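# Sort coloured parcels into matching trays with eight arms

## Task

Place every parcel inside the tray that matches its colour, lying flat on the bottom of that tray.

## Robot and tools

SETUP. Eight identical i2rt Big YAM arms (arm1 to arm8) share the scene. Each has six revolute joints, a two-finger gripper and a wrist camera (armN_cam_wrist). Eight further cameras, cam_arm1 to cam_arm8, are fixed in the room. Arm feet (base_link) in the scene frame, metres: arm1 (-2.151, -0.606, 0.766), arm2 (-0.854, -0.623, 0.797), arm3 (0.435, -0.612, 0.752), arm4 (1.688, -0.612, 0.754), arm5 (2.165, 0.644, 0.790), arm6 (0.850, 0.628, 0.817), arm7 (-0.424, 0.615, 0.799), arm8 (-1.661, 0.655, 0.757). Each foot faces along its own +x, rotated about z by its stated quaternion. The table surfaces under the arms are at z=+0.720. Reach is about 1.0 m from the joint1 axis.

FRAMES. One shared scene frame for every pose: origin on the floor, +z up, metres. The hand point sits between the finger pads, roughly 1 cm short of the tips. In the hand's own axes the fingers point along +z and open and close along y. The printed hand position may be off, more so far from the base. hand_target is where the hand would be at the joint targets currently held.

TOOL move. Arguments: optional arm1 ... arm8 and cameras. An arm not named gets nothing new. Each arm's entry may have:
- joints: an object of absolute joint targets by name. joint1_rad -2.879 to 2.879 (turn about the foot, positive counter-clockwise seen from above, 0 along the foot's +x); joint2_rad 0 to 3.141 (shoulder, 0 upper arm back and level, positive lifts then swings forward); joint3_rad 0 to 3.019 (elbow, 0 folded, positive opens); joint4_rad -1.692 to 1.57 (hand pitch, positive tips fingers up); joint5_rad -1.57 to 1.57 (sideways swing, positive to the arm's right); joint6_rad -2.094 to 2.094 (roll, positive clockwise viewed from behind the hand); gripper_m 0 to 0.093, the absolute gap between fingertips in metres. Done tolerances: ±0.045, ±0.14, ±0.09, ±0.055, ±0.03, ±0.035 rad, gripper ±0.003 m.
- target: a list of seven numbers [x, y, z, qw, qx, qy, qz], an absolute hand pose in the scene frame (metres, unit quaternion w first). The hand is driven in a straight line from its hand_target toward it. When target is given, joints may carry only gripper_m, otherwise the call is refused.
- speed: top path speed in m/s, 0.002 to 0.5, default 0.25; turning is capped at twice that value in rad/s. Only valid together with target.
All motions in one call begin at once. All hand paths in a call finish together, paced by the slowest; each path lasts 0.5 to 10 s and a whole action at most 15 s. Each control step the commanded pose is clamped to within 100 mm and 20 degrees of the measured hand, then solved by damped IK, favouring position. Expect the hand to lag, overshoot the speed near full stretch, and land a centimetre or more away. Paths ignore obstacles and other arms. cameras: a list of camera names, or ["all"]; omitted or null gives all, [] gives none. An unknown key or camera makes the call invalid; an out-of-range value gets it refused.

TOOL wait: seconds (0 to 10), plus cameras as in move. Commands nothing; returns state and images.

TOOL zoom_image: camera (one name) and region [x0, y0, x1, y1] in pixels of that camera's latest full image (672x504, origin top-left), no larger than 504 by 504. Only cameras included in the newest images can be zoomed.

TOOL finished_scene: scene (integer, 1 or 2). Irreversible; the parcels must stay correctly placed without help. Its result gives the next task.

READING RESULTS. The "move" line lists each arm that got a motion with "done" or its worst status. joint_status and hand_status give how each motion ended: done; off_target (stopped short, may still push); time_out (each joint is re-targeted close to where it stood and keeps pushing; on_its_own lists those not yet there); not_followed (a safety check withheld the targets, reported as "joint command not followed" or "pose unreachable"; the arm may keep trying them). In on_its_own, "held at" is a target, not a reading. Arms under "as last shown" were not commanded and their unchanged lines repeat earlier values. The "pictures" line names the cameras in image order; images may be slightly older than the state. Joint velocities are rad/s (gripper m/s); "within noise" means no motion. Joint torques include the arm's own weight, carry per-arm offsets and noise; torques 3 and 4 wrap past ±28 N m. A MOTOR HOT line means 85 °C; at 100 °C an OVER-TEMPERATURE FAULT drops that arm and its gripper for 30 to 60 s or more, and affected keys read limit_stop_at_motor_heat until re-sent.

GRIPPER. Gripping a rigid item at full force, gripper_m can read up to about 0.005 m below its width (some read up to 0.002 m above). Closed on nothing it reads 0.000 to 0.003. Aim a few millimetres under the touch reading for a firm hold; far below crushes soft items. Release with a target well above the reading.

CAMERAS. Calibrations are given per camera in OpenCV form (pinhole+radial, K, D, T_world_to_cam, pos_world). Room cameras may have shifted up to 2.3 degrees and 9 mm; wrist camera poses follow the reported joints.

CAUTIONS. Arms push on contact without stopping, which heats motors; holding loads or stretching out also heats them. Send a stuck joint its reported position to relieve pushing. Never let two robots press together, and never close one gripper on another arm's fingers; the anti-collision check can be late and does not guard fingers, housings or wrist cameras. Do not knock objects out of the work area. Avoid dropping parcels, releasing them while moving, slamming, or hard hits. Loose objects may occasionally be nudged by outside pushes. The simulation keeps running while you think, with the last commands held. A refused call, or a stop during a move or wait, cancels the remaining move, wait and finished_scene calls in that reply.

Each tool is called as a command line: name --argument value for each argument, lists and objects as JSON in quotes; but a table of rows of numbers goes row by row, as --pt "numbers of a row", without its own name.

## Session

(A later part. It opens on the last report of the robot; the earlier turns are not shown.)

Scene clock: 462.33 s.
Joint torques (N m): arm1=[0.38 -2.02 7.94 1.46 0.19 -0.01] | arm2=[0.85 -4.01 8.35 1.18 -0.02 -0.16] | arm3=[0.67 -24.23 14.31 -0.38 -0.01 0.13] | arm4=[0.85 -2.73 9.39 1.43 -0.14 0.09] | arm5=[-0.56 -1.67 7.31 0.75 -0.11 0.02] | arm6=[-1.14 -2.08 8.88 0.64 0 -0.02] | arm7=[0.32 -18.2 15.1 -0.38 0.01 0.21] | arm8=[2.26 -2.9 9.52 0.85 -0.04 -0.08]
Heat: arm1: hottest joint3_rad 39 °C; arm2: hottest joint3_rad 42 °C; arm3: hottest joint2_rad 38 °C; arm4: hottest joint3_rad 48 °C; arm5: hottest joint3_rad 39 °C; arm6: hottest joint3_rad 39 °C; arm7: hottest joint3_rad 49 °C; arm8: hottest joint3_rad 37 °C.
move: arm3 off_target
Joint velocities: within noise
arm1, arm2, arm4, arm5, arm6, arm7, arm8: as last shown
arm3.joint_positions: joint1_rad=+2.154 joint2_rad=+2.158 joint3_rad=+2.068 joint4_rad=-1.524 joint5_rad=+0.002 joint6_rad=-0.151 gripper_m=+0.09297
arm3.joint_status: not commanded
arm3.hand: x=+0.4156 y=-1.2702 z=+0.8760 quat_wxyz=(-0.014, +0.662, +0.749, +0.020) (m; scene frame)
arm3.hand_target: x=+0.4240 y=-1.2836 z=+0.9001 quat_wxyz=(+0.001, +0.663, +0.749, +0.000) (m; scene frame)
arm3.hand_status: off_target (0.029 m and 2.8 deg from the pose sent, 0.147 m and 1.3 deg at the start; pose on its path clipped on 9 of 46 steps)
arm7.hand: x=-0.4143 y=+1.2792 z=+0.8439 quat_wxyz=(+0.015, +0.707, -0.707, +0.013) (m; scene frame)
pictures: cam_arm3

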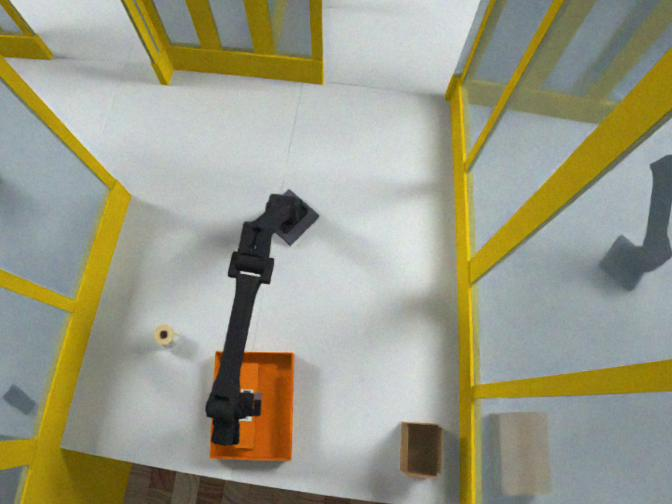

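move --arm7 '{"target":[-0.423,1.293,0.755,0,0.7071,-0.7071,0],"speed":0.14}' --arm3 '{"joints":{"joint2_rad":0.9,"joint3_rad":1.3,"joint4_rad":-1.5}}' --cameras '["arm7_cam_wrist","cam_arm3"]'

move --arm7 '{"joints":{"gripper_m":0.093}}' --cameras '[]'

move --arm7 '{"target":[-0.423,1.293,0.9,0,0.7071,-0.7071,0],"speed":0.3}' --cameras '[]'

move --arm7 '{"joints":{"joint2_rad":0.9,"joint3_rad":1.3,"joint4_rad":-1.5}}' --cameras '["cam_arm7","cam_arm1","cam_arm4","cam_arm3"]'

zoom_image --camera "cam_arm1" --region '[90, 310, 250, 470]'

zoom_image --camera "cam_arm7" --region '[310, 40, 450, 180]'

zoom_image --camera "cam_arm3" --region '[180, 330, 330, 480]'

zoom_image --camera "cam_arm4" --region '[330, 290, 490, 450]'

Scene clock: 480.37 s.
Joint torques (N m): arm1=[0.67 -2.26 7.99 1.35 0.18 -0.03] | arm2=[0.85 -4.01 8.35 1.2 -0.02 -0.16] | arm3=[0.56 -5.3 9.4 1.1 -0.01 0.12] | arm4=[0.85 -2.73 9.39 1.44 -0.14 0.09] | arm5=[-0.03 -1.44 7.28 0.58 -0.09 0.07] | arm6=[-1.14 -2.2 8.87 0.65 0 -0.02] | arm7=[0.44 -18.26 8.94 0.49 0.03 0.21] | arm8=[2.37 -3.02 9.57 0.85 -0.02 -0.09]
Heat: arm1: hottest joint3_rad 38 °C; arm2: hottest joint3_rad 42 °C; arm3: hottest joint3_rad 38 °C; arm4: hottest joint3_rad 47 °C; arm5: hottest joint3_rad 39 °C; arm6: hottest joint3_rad 39 °C; arm7: hottest joint3_rad 49 °C; arm8: hottest joint3_rad 37 °C.
move: arm3 done; arm7 off_target
Joint velocities: within noise
arm1, arm2, arm4: as last shown
arm3.joint_positions: joint1_rad=+2.154 joint2_rad=+0.904 joint3_rad=+1.298 joint4_rad=-1.508 joint5_rad=+0.002 joint6_rad=-0.151 gripper_m=+0.09297
arm3.joint_status: all done
arm3.hand: x=+0.4240 y=-0.9161 z=+1.1459 quat_wxyz=(+0.145, +0.646, +0.730, -0.170) (m; scene frame)
arm3.hand_target: x=+0.4277 y=-0.9170 z=+1.1488 quat_wxyz=(+0.151, +0.646, +0.728, -0.174) (m; scene frame)
arm3.hand_status: not commanded
arm5.joint_positions: joint1_rad=+1.534 joint2_rad=+0.897 joint3_rad=+1.296 joint4_rad=-1.491 joint5_rad=+0.000 joint6_rad=-0.300 gripper_m=+0.09288
arm5.joint_status: not commanded
arm5.hand: x=+2.0738 y=+0.3513 z=+1.1870 quat_wxyz=(+0.110, +0.687, +0.688, -0.206) (m; scene frame)
arm5.hand_target: x=+2.0753 y=+0.3518 z=+1.1872 quat_wxyz=(+0.109, +0.688, +0.688, -0.202) (m; scene frame)
arm5.hand_status: not commanded
arm6.joint_positions: joint1_rad=-1.239 joint2_rad=+0.903 joint3_rad=+1.296 joint4_rad=-1.493 joint5_rad=+0.000 joint6_rad=-0.300 gripper_m=+0.09289
arm6.joint_status: not commanded
arm6.hand: x=+0.7639 y=+0.3358 z=+1.2142 quat_wxyz=(-0.110, -0.683, -0.692, +0.206) (m; scene frame)
arm6.hand_target: x=+0.7623 y=+0.3384 z=+1.2161 quat_wxyz=(-0.110, -0.688, -0.688, +0.206) (m; scene frame)
arm6.hand_status: not commanded
arm7.joint_positions: joint1_rad=+2.201 joint2_rad=+2.314 joint3_rad=+1.902 joint4_rad=-1.154 joint5_rad=-0.002 joint6_rad=-0.010 gripper_m=+0.06100
arm7.joint_status: not commanded
arm7.hand: x=-0.4172 y=+1.2941 z=+0.7653 quat_wxyz=(-0.002, +0.707, -0.707, -0.003) (m; scene frame)
arm7.hand_target: x=-0.4230 y=+1.2928 z=+0.7550 quat_wxyz=(+0.000, +0.707, -0.707, +0.000) (m; scene frame)
arm7.hand_status: off_target (0.012 m and 0.4 deg from the pose sent, 0.090 m and 2.3 deg at the start)
arm8.joint_positions: joint1_rad=+0.349 joint2_rad=+0.902 joint3_rad=+1.305 joint4_rad=-1.506 joint5_rad=-0.002 joint6_rad=-0.244 gripper_m=+0.09292
arm8.joint_status: not commanded
arm8.hand: x=-1.7381 y=+0.3631 z=+1.1576 quat_wxyz=(-0.119, -0.692, -0.684, +0.199) (m; scene frame)
arm8.hand_target: x=-1.7370 y=+0.3623 z=+1.1567 quat_wxyz=(-0.119, -0.688, -0.687, +0.201) (m; scene frame)
arm8.hand_status: not commanded
pictures: arm7_cam_wrist, cam_arm3
camera_calibration:
arm7_cam_wrist: T_world_to_cam=[[0.999806, 0.0158651, 0.011633, 0.384533], [0.00652644, -0.82531, 0.564642, 0.644964], [0.018559, -0.564457, -0.825254, 1.4911], [0, 0, 0, 1]] pos_world=[-0.416341, 1.36786, 0.861889]

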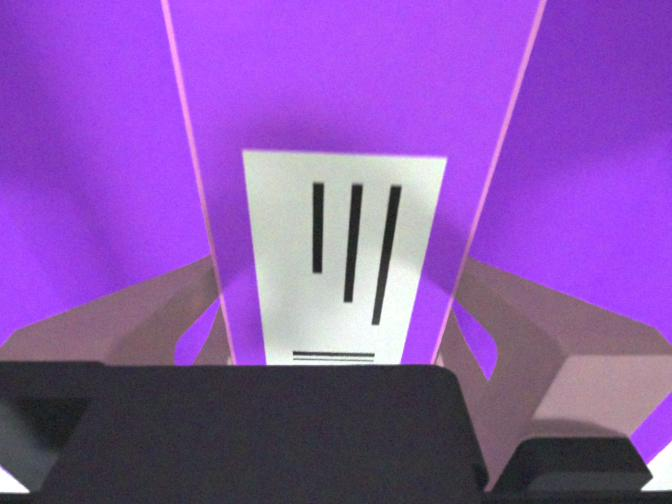

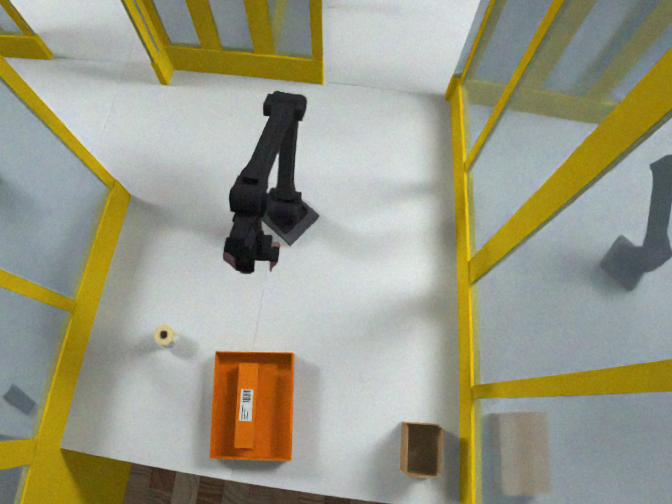

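Scene clock: 481.00 s.
Joint torques (N m): arm1=[0.44 -1.9 7.97 1.42 0.18 -0.04] | arm2=[0.85 -4.01 8.35 1.2 -0.02 -0.16] | arm3=[0.62 -5.25 9.42 1.13 -0.01 0.13] | arm4=[0.85 -2.73 9.39 1.43 -0.14 0.09] | arm5=[-0.26 -1.67 7.23 0.77 -0.11 0.01] | arm6=[-1.2 -2.08 8.88 0.62 0 -0.02] | arm7=[0.38 -18.37 9.01 0.47 0.03 0.21] | arm8=[2.43 -2.84 9.55 0.88 -0.03 -0.08]
Heat: arm1: hottest joint3_rad 38 °C; arm2: hottest joint3_rad 42 °C; arm3: hottest joint3_rad 38 °C; arm4: hottest joint3_rad 47 °C; arm5: hottest joint3_rad 39 °C; arm6: hottest joint3_rad 39 °C; arm7: hottest joint3_rad 49 °C; arm8: hottest joint3_rad 37 °C.
move: arm7 done
Joint velocities: within noise
arm1, arm2, arm3, arm4, arm5, arm6, arm8: as last shown
arm7.joint_positions: joint1_rad=+2.201 joint2_rad=+2.314 joint3_rad=+1.902 joint4_rad=-1.154 joint5_rad=-0.002 joint6_rad=-0.009 gripper_m=+0.09283
arm7.joint_status: all done
arm7.hand: x=-0.4172 y=+1.2941 z=+0.7653 quat_wxyz=(-0.002, +0.707, -0.707, -0.003) (m; scene frame)
arm7.hand_target: x=-0.4230 y=+1.2928 z=+0.7550 quat_wxyz=(+0.000, +0.707, -0.707, +0.000) (m; scene frame)
arm7.hand_status: not commanded
pictures: none
No camera images: "cameras" was empty.

Scene clock: 482.43 s.
Joint torques (N m): arm1=[0.85 -2.2 8.06 1.47 0.19 -0.03] | arm2=[0.85 -3.96 8.35 1.18 -0.02 -0.16] | arm3=[0.56 -5.42 9.39 1.09 -0.01 0.13] | arm4=[0.85 -2.73 9.39 1.43 -0.14 0.09] | arm5=[-0.09 -1.73 7.31 0.8 -0.09 0.02] | arm6=[-1.14 -2.14 8.85 0.65 -0.01 -0.02] | arm7=[0.44 -17.49 14.57 -0.29 0.01 0.21] | arm8=[2.14 -2.84 9.52 0.91 -0.03 -0.09]
Heat: arm1: hottest joint3_rad 38 °C; arm2: hottest joint3_rad 42 °C; arm3: hottest joint3_rad 38 °C; arm4: hottest joint3_rad 47 °C; arm5: hottest joint3_rad 39 °C; arm6: hottest joint3_rad 39 °C; arm7: hottest joint3_rad 49 °C; arm8: hottest joint3_rad 37 °C.
move: arm7 off_target
Joint velocities: within noise
arm1, arm2, arm3, arm4, arm5, arm6, arm8: as last shown
arm7.joint_positions: joint1_rad=+2.201 joint2_rad=+2.183 joint3_rad=+2.011 joint4_rad=-1.426 joint5_rad=-0.002 joint6_rad=-0.009 gripper_m=+0.09293
arm7.joint_status: not commanded
arm7.hand: x=-0.4173 y=+1.2792 z=+0.8911 quat_wxyz=(+0.010, +0.707, -0.707, +0.008) (m; scene frame)
arm7.hand_target: x=-0.4230 y=+1.2923 z=+0.9001 quat_wxyz=(+0.000, +0.707, -0.707, -0.001) (m; scene frame)
arm7.hand_status: off_target (0.017 m and 1.4 deg from the pose sent, 0.135 m and 0.4 deg at the start; pose on its path clipped on 2 of 43 steps)
pictures: none
No camera images: "cameras" was empty.

Scene clock: 484.33 s.
Joint torques (N m): arm1=[0.73 -2.14 8.12 1.39 0.17 -0.05] | arm2=[0.85 -4.01 8.35 1.18 -0.02 -0.16] | arm3=[0.56 -5.3 9.43 1.1 0 0.12] | arm4=[0.85 -2.73 9.39 1.44 -0.14 0.09] | arm5=[-0.26 -1.49 7.23 0.69 -0.09 0.03] | arm6=[-1.2 -2.14 8.87 0.64 0 -0.02] | arm7=[0.32 -3.19 9.14 0.54 0.02 0.21] | arm8=[2.37 -2.84 9.61 0.92 -0.03 -0.09]
Heat: arm1: hottest joint3_rad 38 °C; arm2: hottest joint3_rad 42 °C; arm3: hottest joint3_rad 38 °C; arm4: hottest joint3_rad 47 °C; arm5: hottest joint3_rad 39 °C; arm6: hottest joint3_rad 39 °C; arm7: hottest joint3_rad 49 °C; arm8: hottest joint3_rad 37 °C.
move: arm7 done
Joint velocities: within noise
arm1, arm2, arm3, arm4, arm5, arm6, arm8: as last shown
arm7.joint_positions: joint1_rad=+2.201 joint2_rad=+0.898 joint3_rad=+1.313 joint4_rad=-1.491 joint5_rad=-0.002 joint6_rad=-0.009 gripper_m=+0.09293
arm7.joint_status: all done
arm7.hand: x=-0.4205 y=+0.9188 z=+1.2064 quat_wxyz=(-0.175, +0.686, -0.685, -0.173) (m; scene frame)
arm7.hand_target: x=-0.4229 y=+0.9166 z=+1.1989 quat_wxyz=(-0.166, +0.687, -0.687, -0.166) (m; scene frame)
arm7.hand_status: not commanded
pictures: cam_arm1, cam_arm3, cam_arm4, cam_arm7

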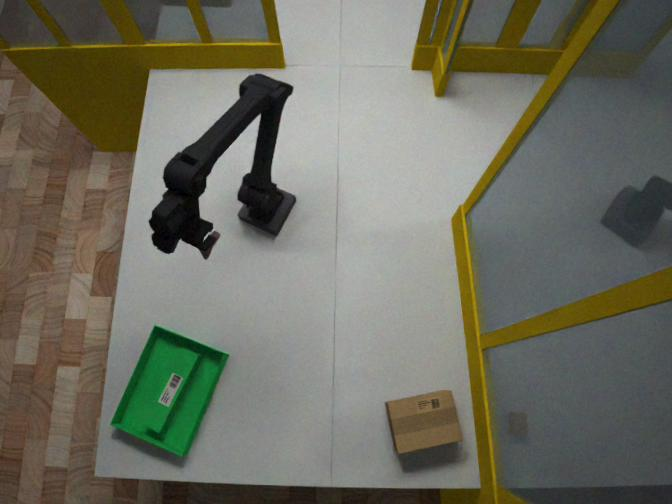

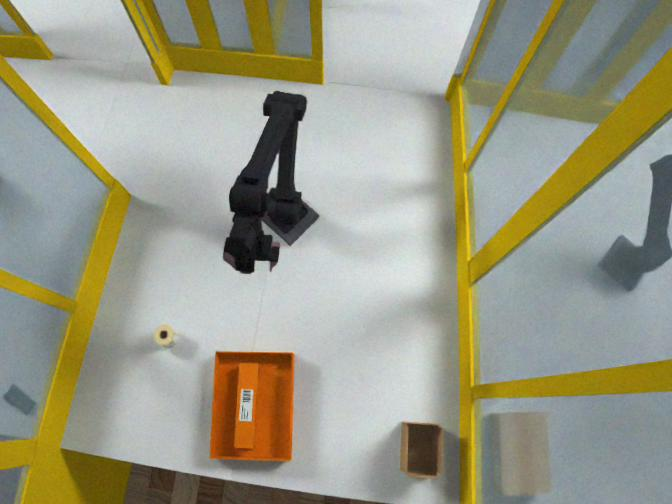

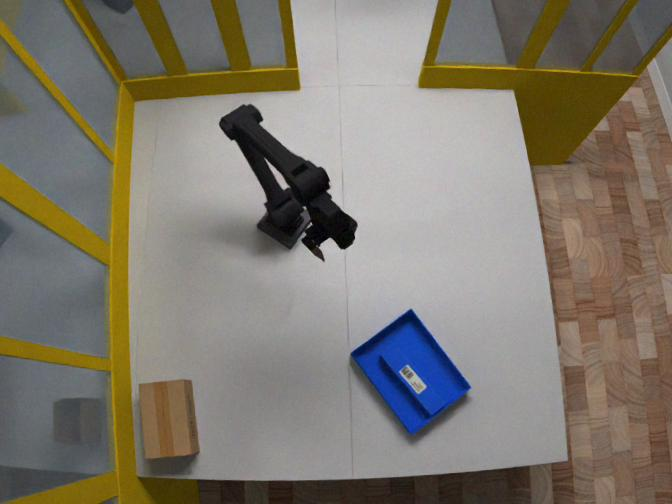

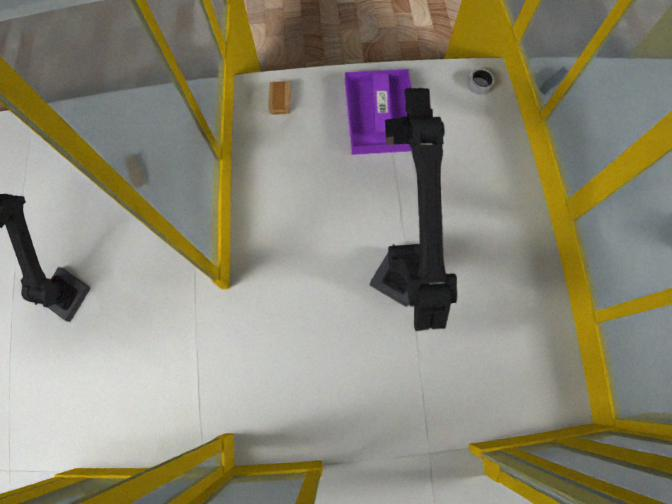

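Scaled by 3.150.

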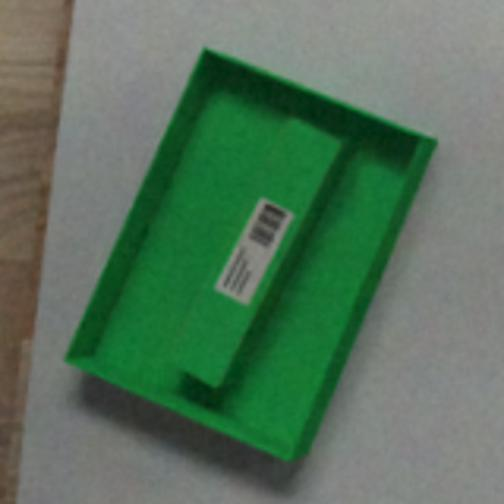

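Scaled by 3.600.

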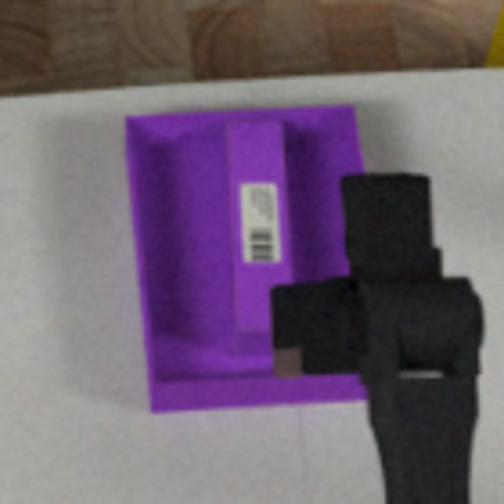

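Scaled by 3.360.

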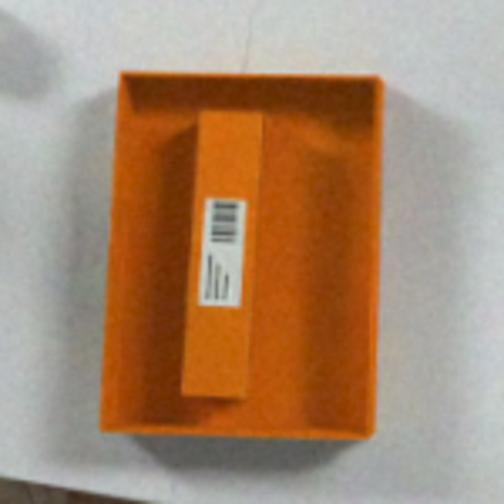

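Scaled by 3.150.

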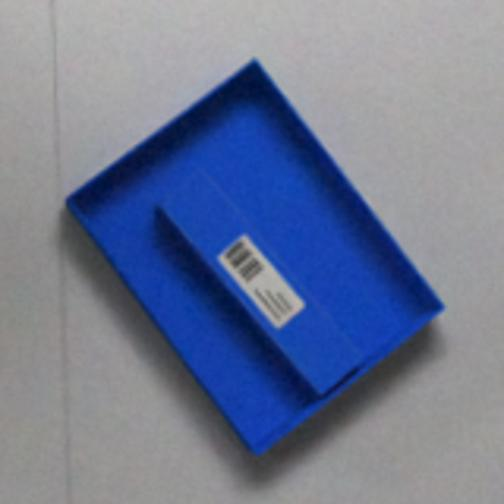

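move --cameras '["arm4_cam_wrist","arm1_cam_wrist"]'

Scene clock: 490.17 s.
Joint torques (N m): arm1=[0.44 -1.96 7.92 1.32 0.19 0] | arm2=[0.79 -4.01 8.35 1.18 -0.02 -0.16] | arm3=[0.62 -5.3 9.4 1.09 -0.01 0.13] | arm4=[0.85 -2.73 9.39 1.43 -0.14 0.09] | arm5=[-0.62 -1.67 7.45 0.64 -0.09 0.06] | arm6=[-1.14 -2.08 8.88 0.65 0 -0.02] | arm7=[0.56 -3.25 9.14 0.53 0.02 0.2] | arm8=[2.37 -2.9 9.57 0.88 -0.03 -0.1]
Heat: arm1: hottest joint3_rad 38 °C; arm2: hottest joint3_rad 42 °C; arm3: hottest joint3_rad 37 °C; arm4: hottest joint3_rad 47 °C; arm5: hottest joint3_rad 39 °C; arm6: hottest joint3_rad 39 °C; arm7: hottest joint3_rad 49 °C; arm8: hottest joint3_rad 37 °C.
Joint velocities: within noise
arm1.joint_positions: joint1_rad=-1.544 joint2_rad=+0.897 joint3_rad=+1.311 joint4_rad=-1.506 joint5_rad=+0.004 joint6_rad=+0.016 gripper_m=+0.09289
arm1.joint_status: not commanded
arm1.hand: x=-2.2704 y=-0.8795 z=+1.1724 quat_wxyz=(-0.136, -0.813, -0.530, +0.199) (m; scene frame)
arm1.hand_target: x=-2.2743 y=-0.8796 z=+1.1674 quat_wxyz=(-0.132, -0.816, -0.528, +0.197) (m; scene frame)
arm1.hand_status: not commanded
arm2.joint_positions: joint1_rad=-1.396 joint2_rad=+0.898 joint3_rad=+1.302 joint4_rad=-1.496 joint5_rad=+0.000 joint6_rad=-0.467 gripper_m=+0.09292
arm2.joint_status: not commanded
arm2.hand: x=-0.7118 y=-0.3553 z=+1.1985 quat_wxyz=(-0.226, +0.680, -0.694, -0.073) (m; scene frame)
arm2.hand_target: x=-0.7139 y=-0.3547 z=+1.1965 quat_wxyz=(-0.223, +0.687, -0.688, -0.071) (m; scene frame)
arm2.hand_status: not commanded
arm3.joint_positions: joint1_rad=+2.154 joint2_rad=+0.904 joint3_rad=+1.298 joint4_rad=-1.508 joint5_rad=+0.002 joint6_rad=-0.151 gripper_m=+0.09297
arm3.joint_status: not commanded
arm3.hand: x=+0.4240 y=-0.9161 z=+1.1459 quat_wxyz=(+0.145, +0.646, +0.730, -0.170) (m; scene frame)
arm3.hand_target: x=+0.4277 y=-0.9170 z=+1.1488 quat_wxyz=(+0.151, +0.646, +0.728, -0.174) (m; scene frame)
arm3.hand_status: not commanded
arm4.joint_positions: joint1_rad=-1.887 joint2_rad=+0.905 joint3_rad=+1.311 joint4_rad=-1.507 joint5_rad=-0.014 joint6_rad=-0.005 gripper_m=+0.09290
arm4.joint_status: not commanded
arm4.hand: x=+1.8742 y=-0.8505 z=+1.1560 quat_wxyz=(-0.208, -0.433, -0.871, +0.106) (m; scene frame)
arm4.hand_target: x=+1.8767 y=-0.8481 z=+1.1527 quat_wxyz=(-0.209, -0.430, -0.872, +0.104) (m; scene frame)
arm4.hand_status: not commanded
arm5.joint_positions: joint1_rad=+1.534 joint2_rad=+0.897 joint3_rad=+1.296 joint4_rad=-1.491 joint5_rad=+0.000 joint6_rad=-0.300 gripper_m=+0.09288
arm5.joint_status: not commanded
arm5.hand: x=+2.0738 y=+0.3513 z=+1.1870 quat_wxyz=(+0.110, +0.687, +0.688, -0.206) (m; scene frame)
arm5.hand_target: x=+2.0753 y=+0.3518 z=+1.1872 quat_wxyz=(+0.109, +0.688, +0.688, -0.202) (m; scene frame)
arm5.hand_status: not commanded
arm6.joint_positions: joint1_rad=-1.239 joint2_rad=+0.903 joint3_rad=+1.296 joint4_rad=-1.493 joint5_rad=+0.000 joint6_rad=-0.300 gripper_m=+0.09289
arm6.joint_status: not commanded
arm6.hand: x=+0.7639 y=+0.3358 z=+1.2142 quat_wxyz=(-0.110, -0.683, -0.692, +0.206) (m; scene frame)
arm6.hand_target: x=+0.7623 y=+0.3384 z=+1.2161 quat_wxyz=(-0.110, -0.688, -0.688, +0.206) (m; scene frame)
arm6.hand_status: not commanded
arm7.joint_positions: joint1_rad=+2.201 joint2_rad=+0.898 joint3_rad=+1.313 joint4_rad=-1.491 joint5_rad=-0.002 joint6_rad=-0.009 gripper_m=+0.09293
arm7.joint_status: all done
arm7.hand: x=-0.4205 y=+0.9188 z=+1.2064 quat_wxyz=(-0.175, +0.686, -0.685, -0.173) (m; scene frame)
arm7.hand_target: x=-0.4229 y=+0.9166 z=+1.1989 quat_wxyz=(-0.166, +0.687, -0.687, -0.166) (m; scene frame)
arm7.hand_status: not commanded
arm8.joint_positions: joint1_rad=+0.349 joint2_rad=+0.902 joint3_rad=+1.305 joint4_rad=-1.506 joint5_rad=-0.002 joint6_rad=-0.244 gripper_m=+0.09292
arm8.joint_status: not commanded
arm8.hand: x=-1.7381 y=+0.3631 z=+1.1576 quat_wxyz=(-0.119, -0.692, -0.684, +0.199) (m; scene frame)
arm8.hand_target: x=-1.7370 y=+0.3623 z=+1.1567 quat_wxyz=(-0.119, -0.688, -0.687, +0.201) (m; scene frame)
arm8.hand_status: not commanded
pictures: arm1_cam_wrist, arm4_cam_wrist
camera_calibration:
arm1_cam_wrist: T_world_to_cam=[[-0.910996, 0.411835, -0.021851, -1.6794], [0.406173, 0.905132, 0.12554, 1.57574], [0.0714799, 0.105491, -0.991848, 1.54447], [0, 0, 0, 1]] pos_world=[-2.28035, -0.89754, 1.29736]
arm4_cam_wrist: T_world_to_cam=[[-0.793696, -0.607914, 0.0220916, 0.942371], [-0.598692, 0.787059, 0.148678, 1.62427], [-0.107771, 0.104779, -0.988639, 1.55876], [0, 0, 0, 1]] pos_world=[1.88838, -0.868838, 1.27873]

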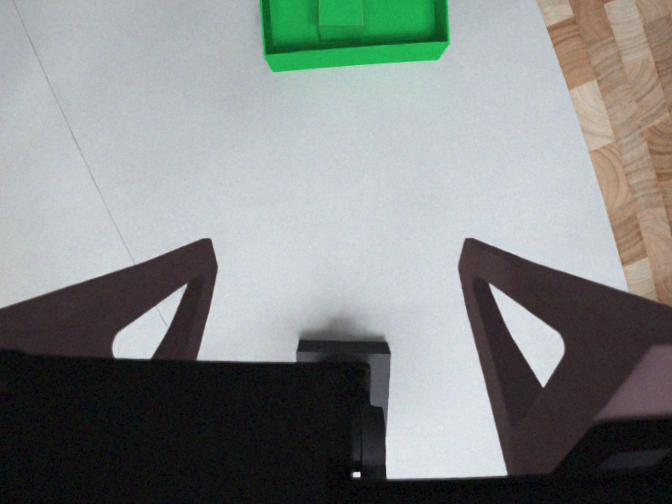

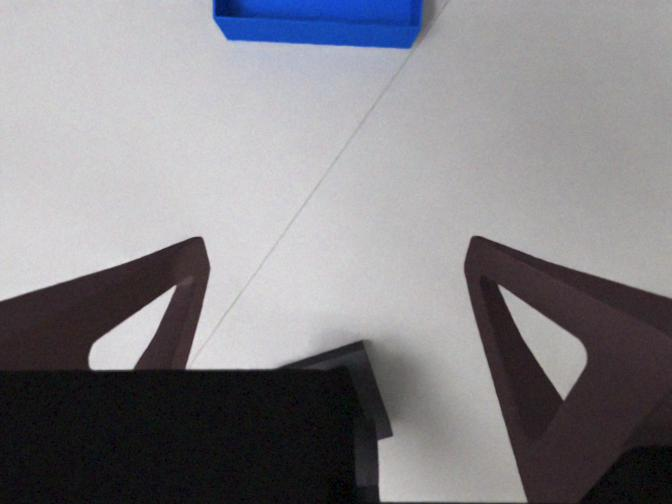

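move --arm4 '{"target":[2.05,-1.09,1.03,0,0.446,0.895,0],"speed":0.3}' --cameras '["arm4_cam_wrist"]'

Scene clock: 496.17 s.
Joint torques (N m): arm1=[0.62 -1.96 7.99 1.44 0.18 -0.05] | arm2=[0.79 -4.01 8.35 1.18 -0.02 -0.16] | arm3=[0.67 -5.36 9.42 1.1 -0.01 0.13] | arm4=[-0.26 -15.62 14.49 -0.24 -0.11 0.01] | arm5=[-0.56 -1.96 7.28 0.72 -0.1 0.01] | arm6=[-1.14 -2.14 8.88 0.65 0 -0.01] | arm7=[0.5 -3.25 9.13 0.57 0.02 0.19] | arm8=[2.14 -2.9 9.57 0.91 -0.04 -0.09]
Heat: arm1: hottest joint3_rad 38 °C; arm2: hottest joint3_rad 42 °C; arm3: hottest joint3_rad 36 °C; arm4: hottest joint3_rad 48 °C; arm5: hottest joint3_rad 39 °C; arm6: hottest joint3_rad 39 °C; arm7: hottest joint3_rad 49 °C; arm8: hottest joint3_rad 37 °C.
move: arm4 off_target
Joint velocities: within noise
arm1, arm2, arm3, arm5, arm6, arm7, arm8: as last shown
arm4.joint_positions: joint1_rad=-1.887 joint2_rad=+1.909 joint3_rad=+2.020 joint4_rad=-1.684 joint5_rad=-0.015 joint6_rad=-0.005 gripper_m=+0.09290
arm4.joint_status: not commanded
arm4.hand: x=+2.0432 y=-1.0828 z=+1.0157 quat_wxyz=(+0.001, -0.448, -0.894, +0.000) (m; scene frame)
arm4.hand_target: x=+2.0495 y=-1.0892 z=+1.0296 quat_wxyz=(-0.013, -0.446, -0.895, +0.007) (m; scene frame)
arm4.hand_status: off_target (0.017 m and 0.3 deg from the pose sent, 0.323 m and 27.0 deg at the start; a joint's target at an end of its range on 24 of 62 steps)
pictures: arm4_cam_wrist
camera_calibration:
arm4_cam_wrist: T_world_to_cam=[[-0.793137, -0.608912, 0.0126222, 0.945773], [-0.489157, 0.649223, 0.582439, 1.11559], [-0.362849, 0.45578, -0.812776, 2.18524], [0, 0, 0, 1]] pos_world=[2.08874, -1.14436, 1.11441]

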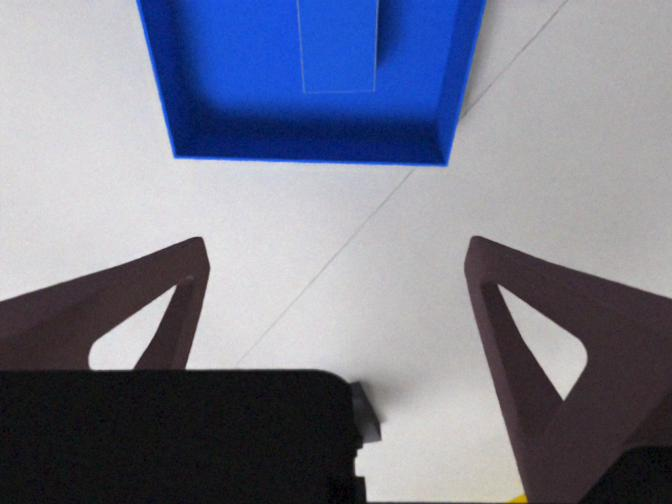

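move --arm4 '{"target":[2.14,-1.215,1.03,0,0.446,0.895,0],"speed":0.3}' --cameras '["arm4_cam_wrist"]'

Scene clock: 507.53 s.
Joint torques (N m): arm1=[0.56 -2.14 8.08 1.4 0.21 -0.02] | arm2=[0.85 -4.01 8.34 1.2 -0.02 -0.16] | arm3=[0.62 -5.3 9.42 1.1 0 0.13] | arm4=[-0.62 -18.78 14.41 0.47 -0.14 0.02] | arm5=[0.03 -1.79 7.16 0.8 -0.11 0.04] | arm6=[-1.2 -2.14 8.88 0.64 0 -0.02] | arm7=[0.5 -3.25 9.1 0.5 0.03 0.21] | arm8=[2.49 -2.9 9.55 0.79 -0.04 -0.09]
Heat: arm1: hottest joint3_rad 38 °C; arm2: hottest joint3_rad 41 °C; arm3: hottest joint3_rad 36 °C; arm4: hottest joint3_rad 49 °C; arm5: hottest joint3_rad 39 °C; arm6: hottest joint3_rad 39 °C; arm7: hottest joint3_rad 49 °C; arm8: hottest joint3_rad 37 °C.
move: arm4 off_target
Joint velocities: within noise
arm1, arm2, arm3, arm5, arm6, arm7, arm8: as last shown
arm4.joint_positions: joint1_rad=-1.887 joint2_rad=+2.310 joint3_rad=+2.698 joint4_rad=-1.688 joint5_rad=-0.015 joint6_rad=-0.005 gripper_m=+0.09290
arm4.joint_status: not commanded
arm4.hand: x=+2.1360 y=-1.2082 z=+1.0269 quat_wxyz=(-0.121, -0.442, -0.886, +0.062) (m; scene frame)
arm4.hand_target: x=+2.1393 y=-1.2140 z=+1.0293 quat_wxyz=(-0.130, -0.441, -0.886, +0.066) (m; scene frame)
arm4.hand_status: off_target (0.009 m and 15.6 deg from the pose sent, 0.164 m and 0.3 deg at the start; a joint's target at an end of its range on 47 of 48 steps)
pictures: arm4_cam_wrist
camera_calibration:
arm4_cam_wrist: T_world_to_cam=[[-0.79305, -0.608898, 0.0177558, 0.937441], [-0.567767, 0.749412, 0.34062, 1.77315], [-0.220709, 0.260047, -0.940033, 1.87577], [0, 0, 0, 1]] pos_world=[2.16417, -1.2458, 1.14267]

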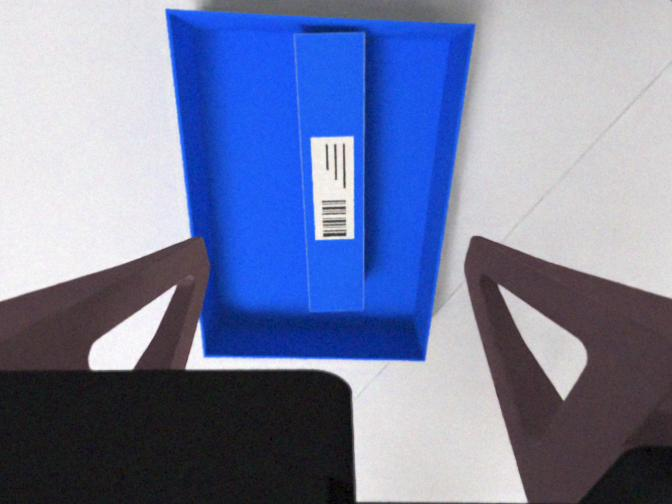

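finished_scene --scene 2

The scene is finished: the task was done.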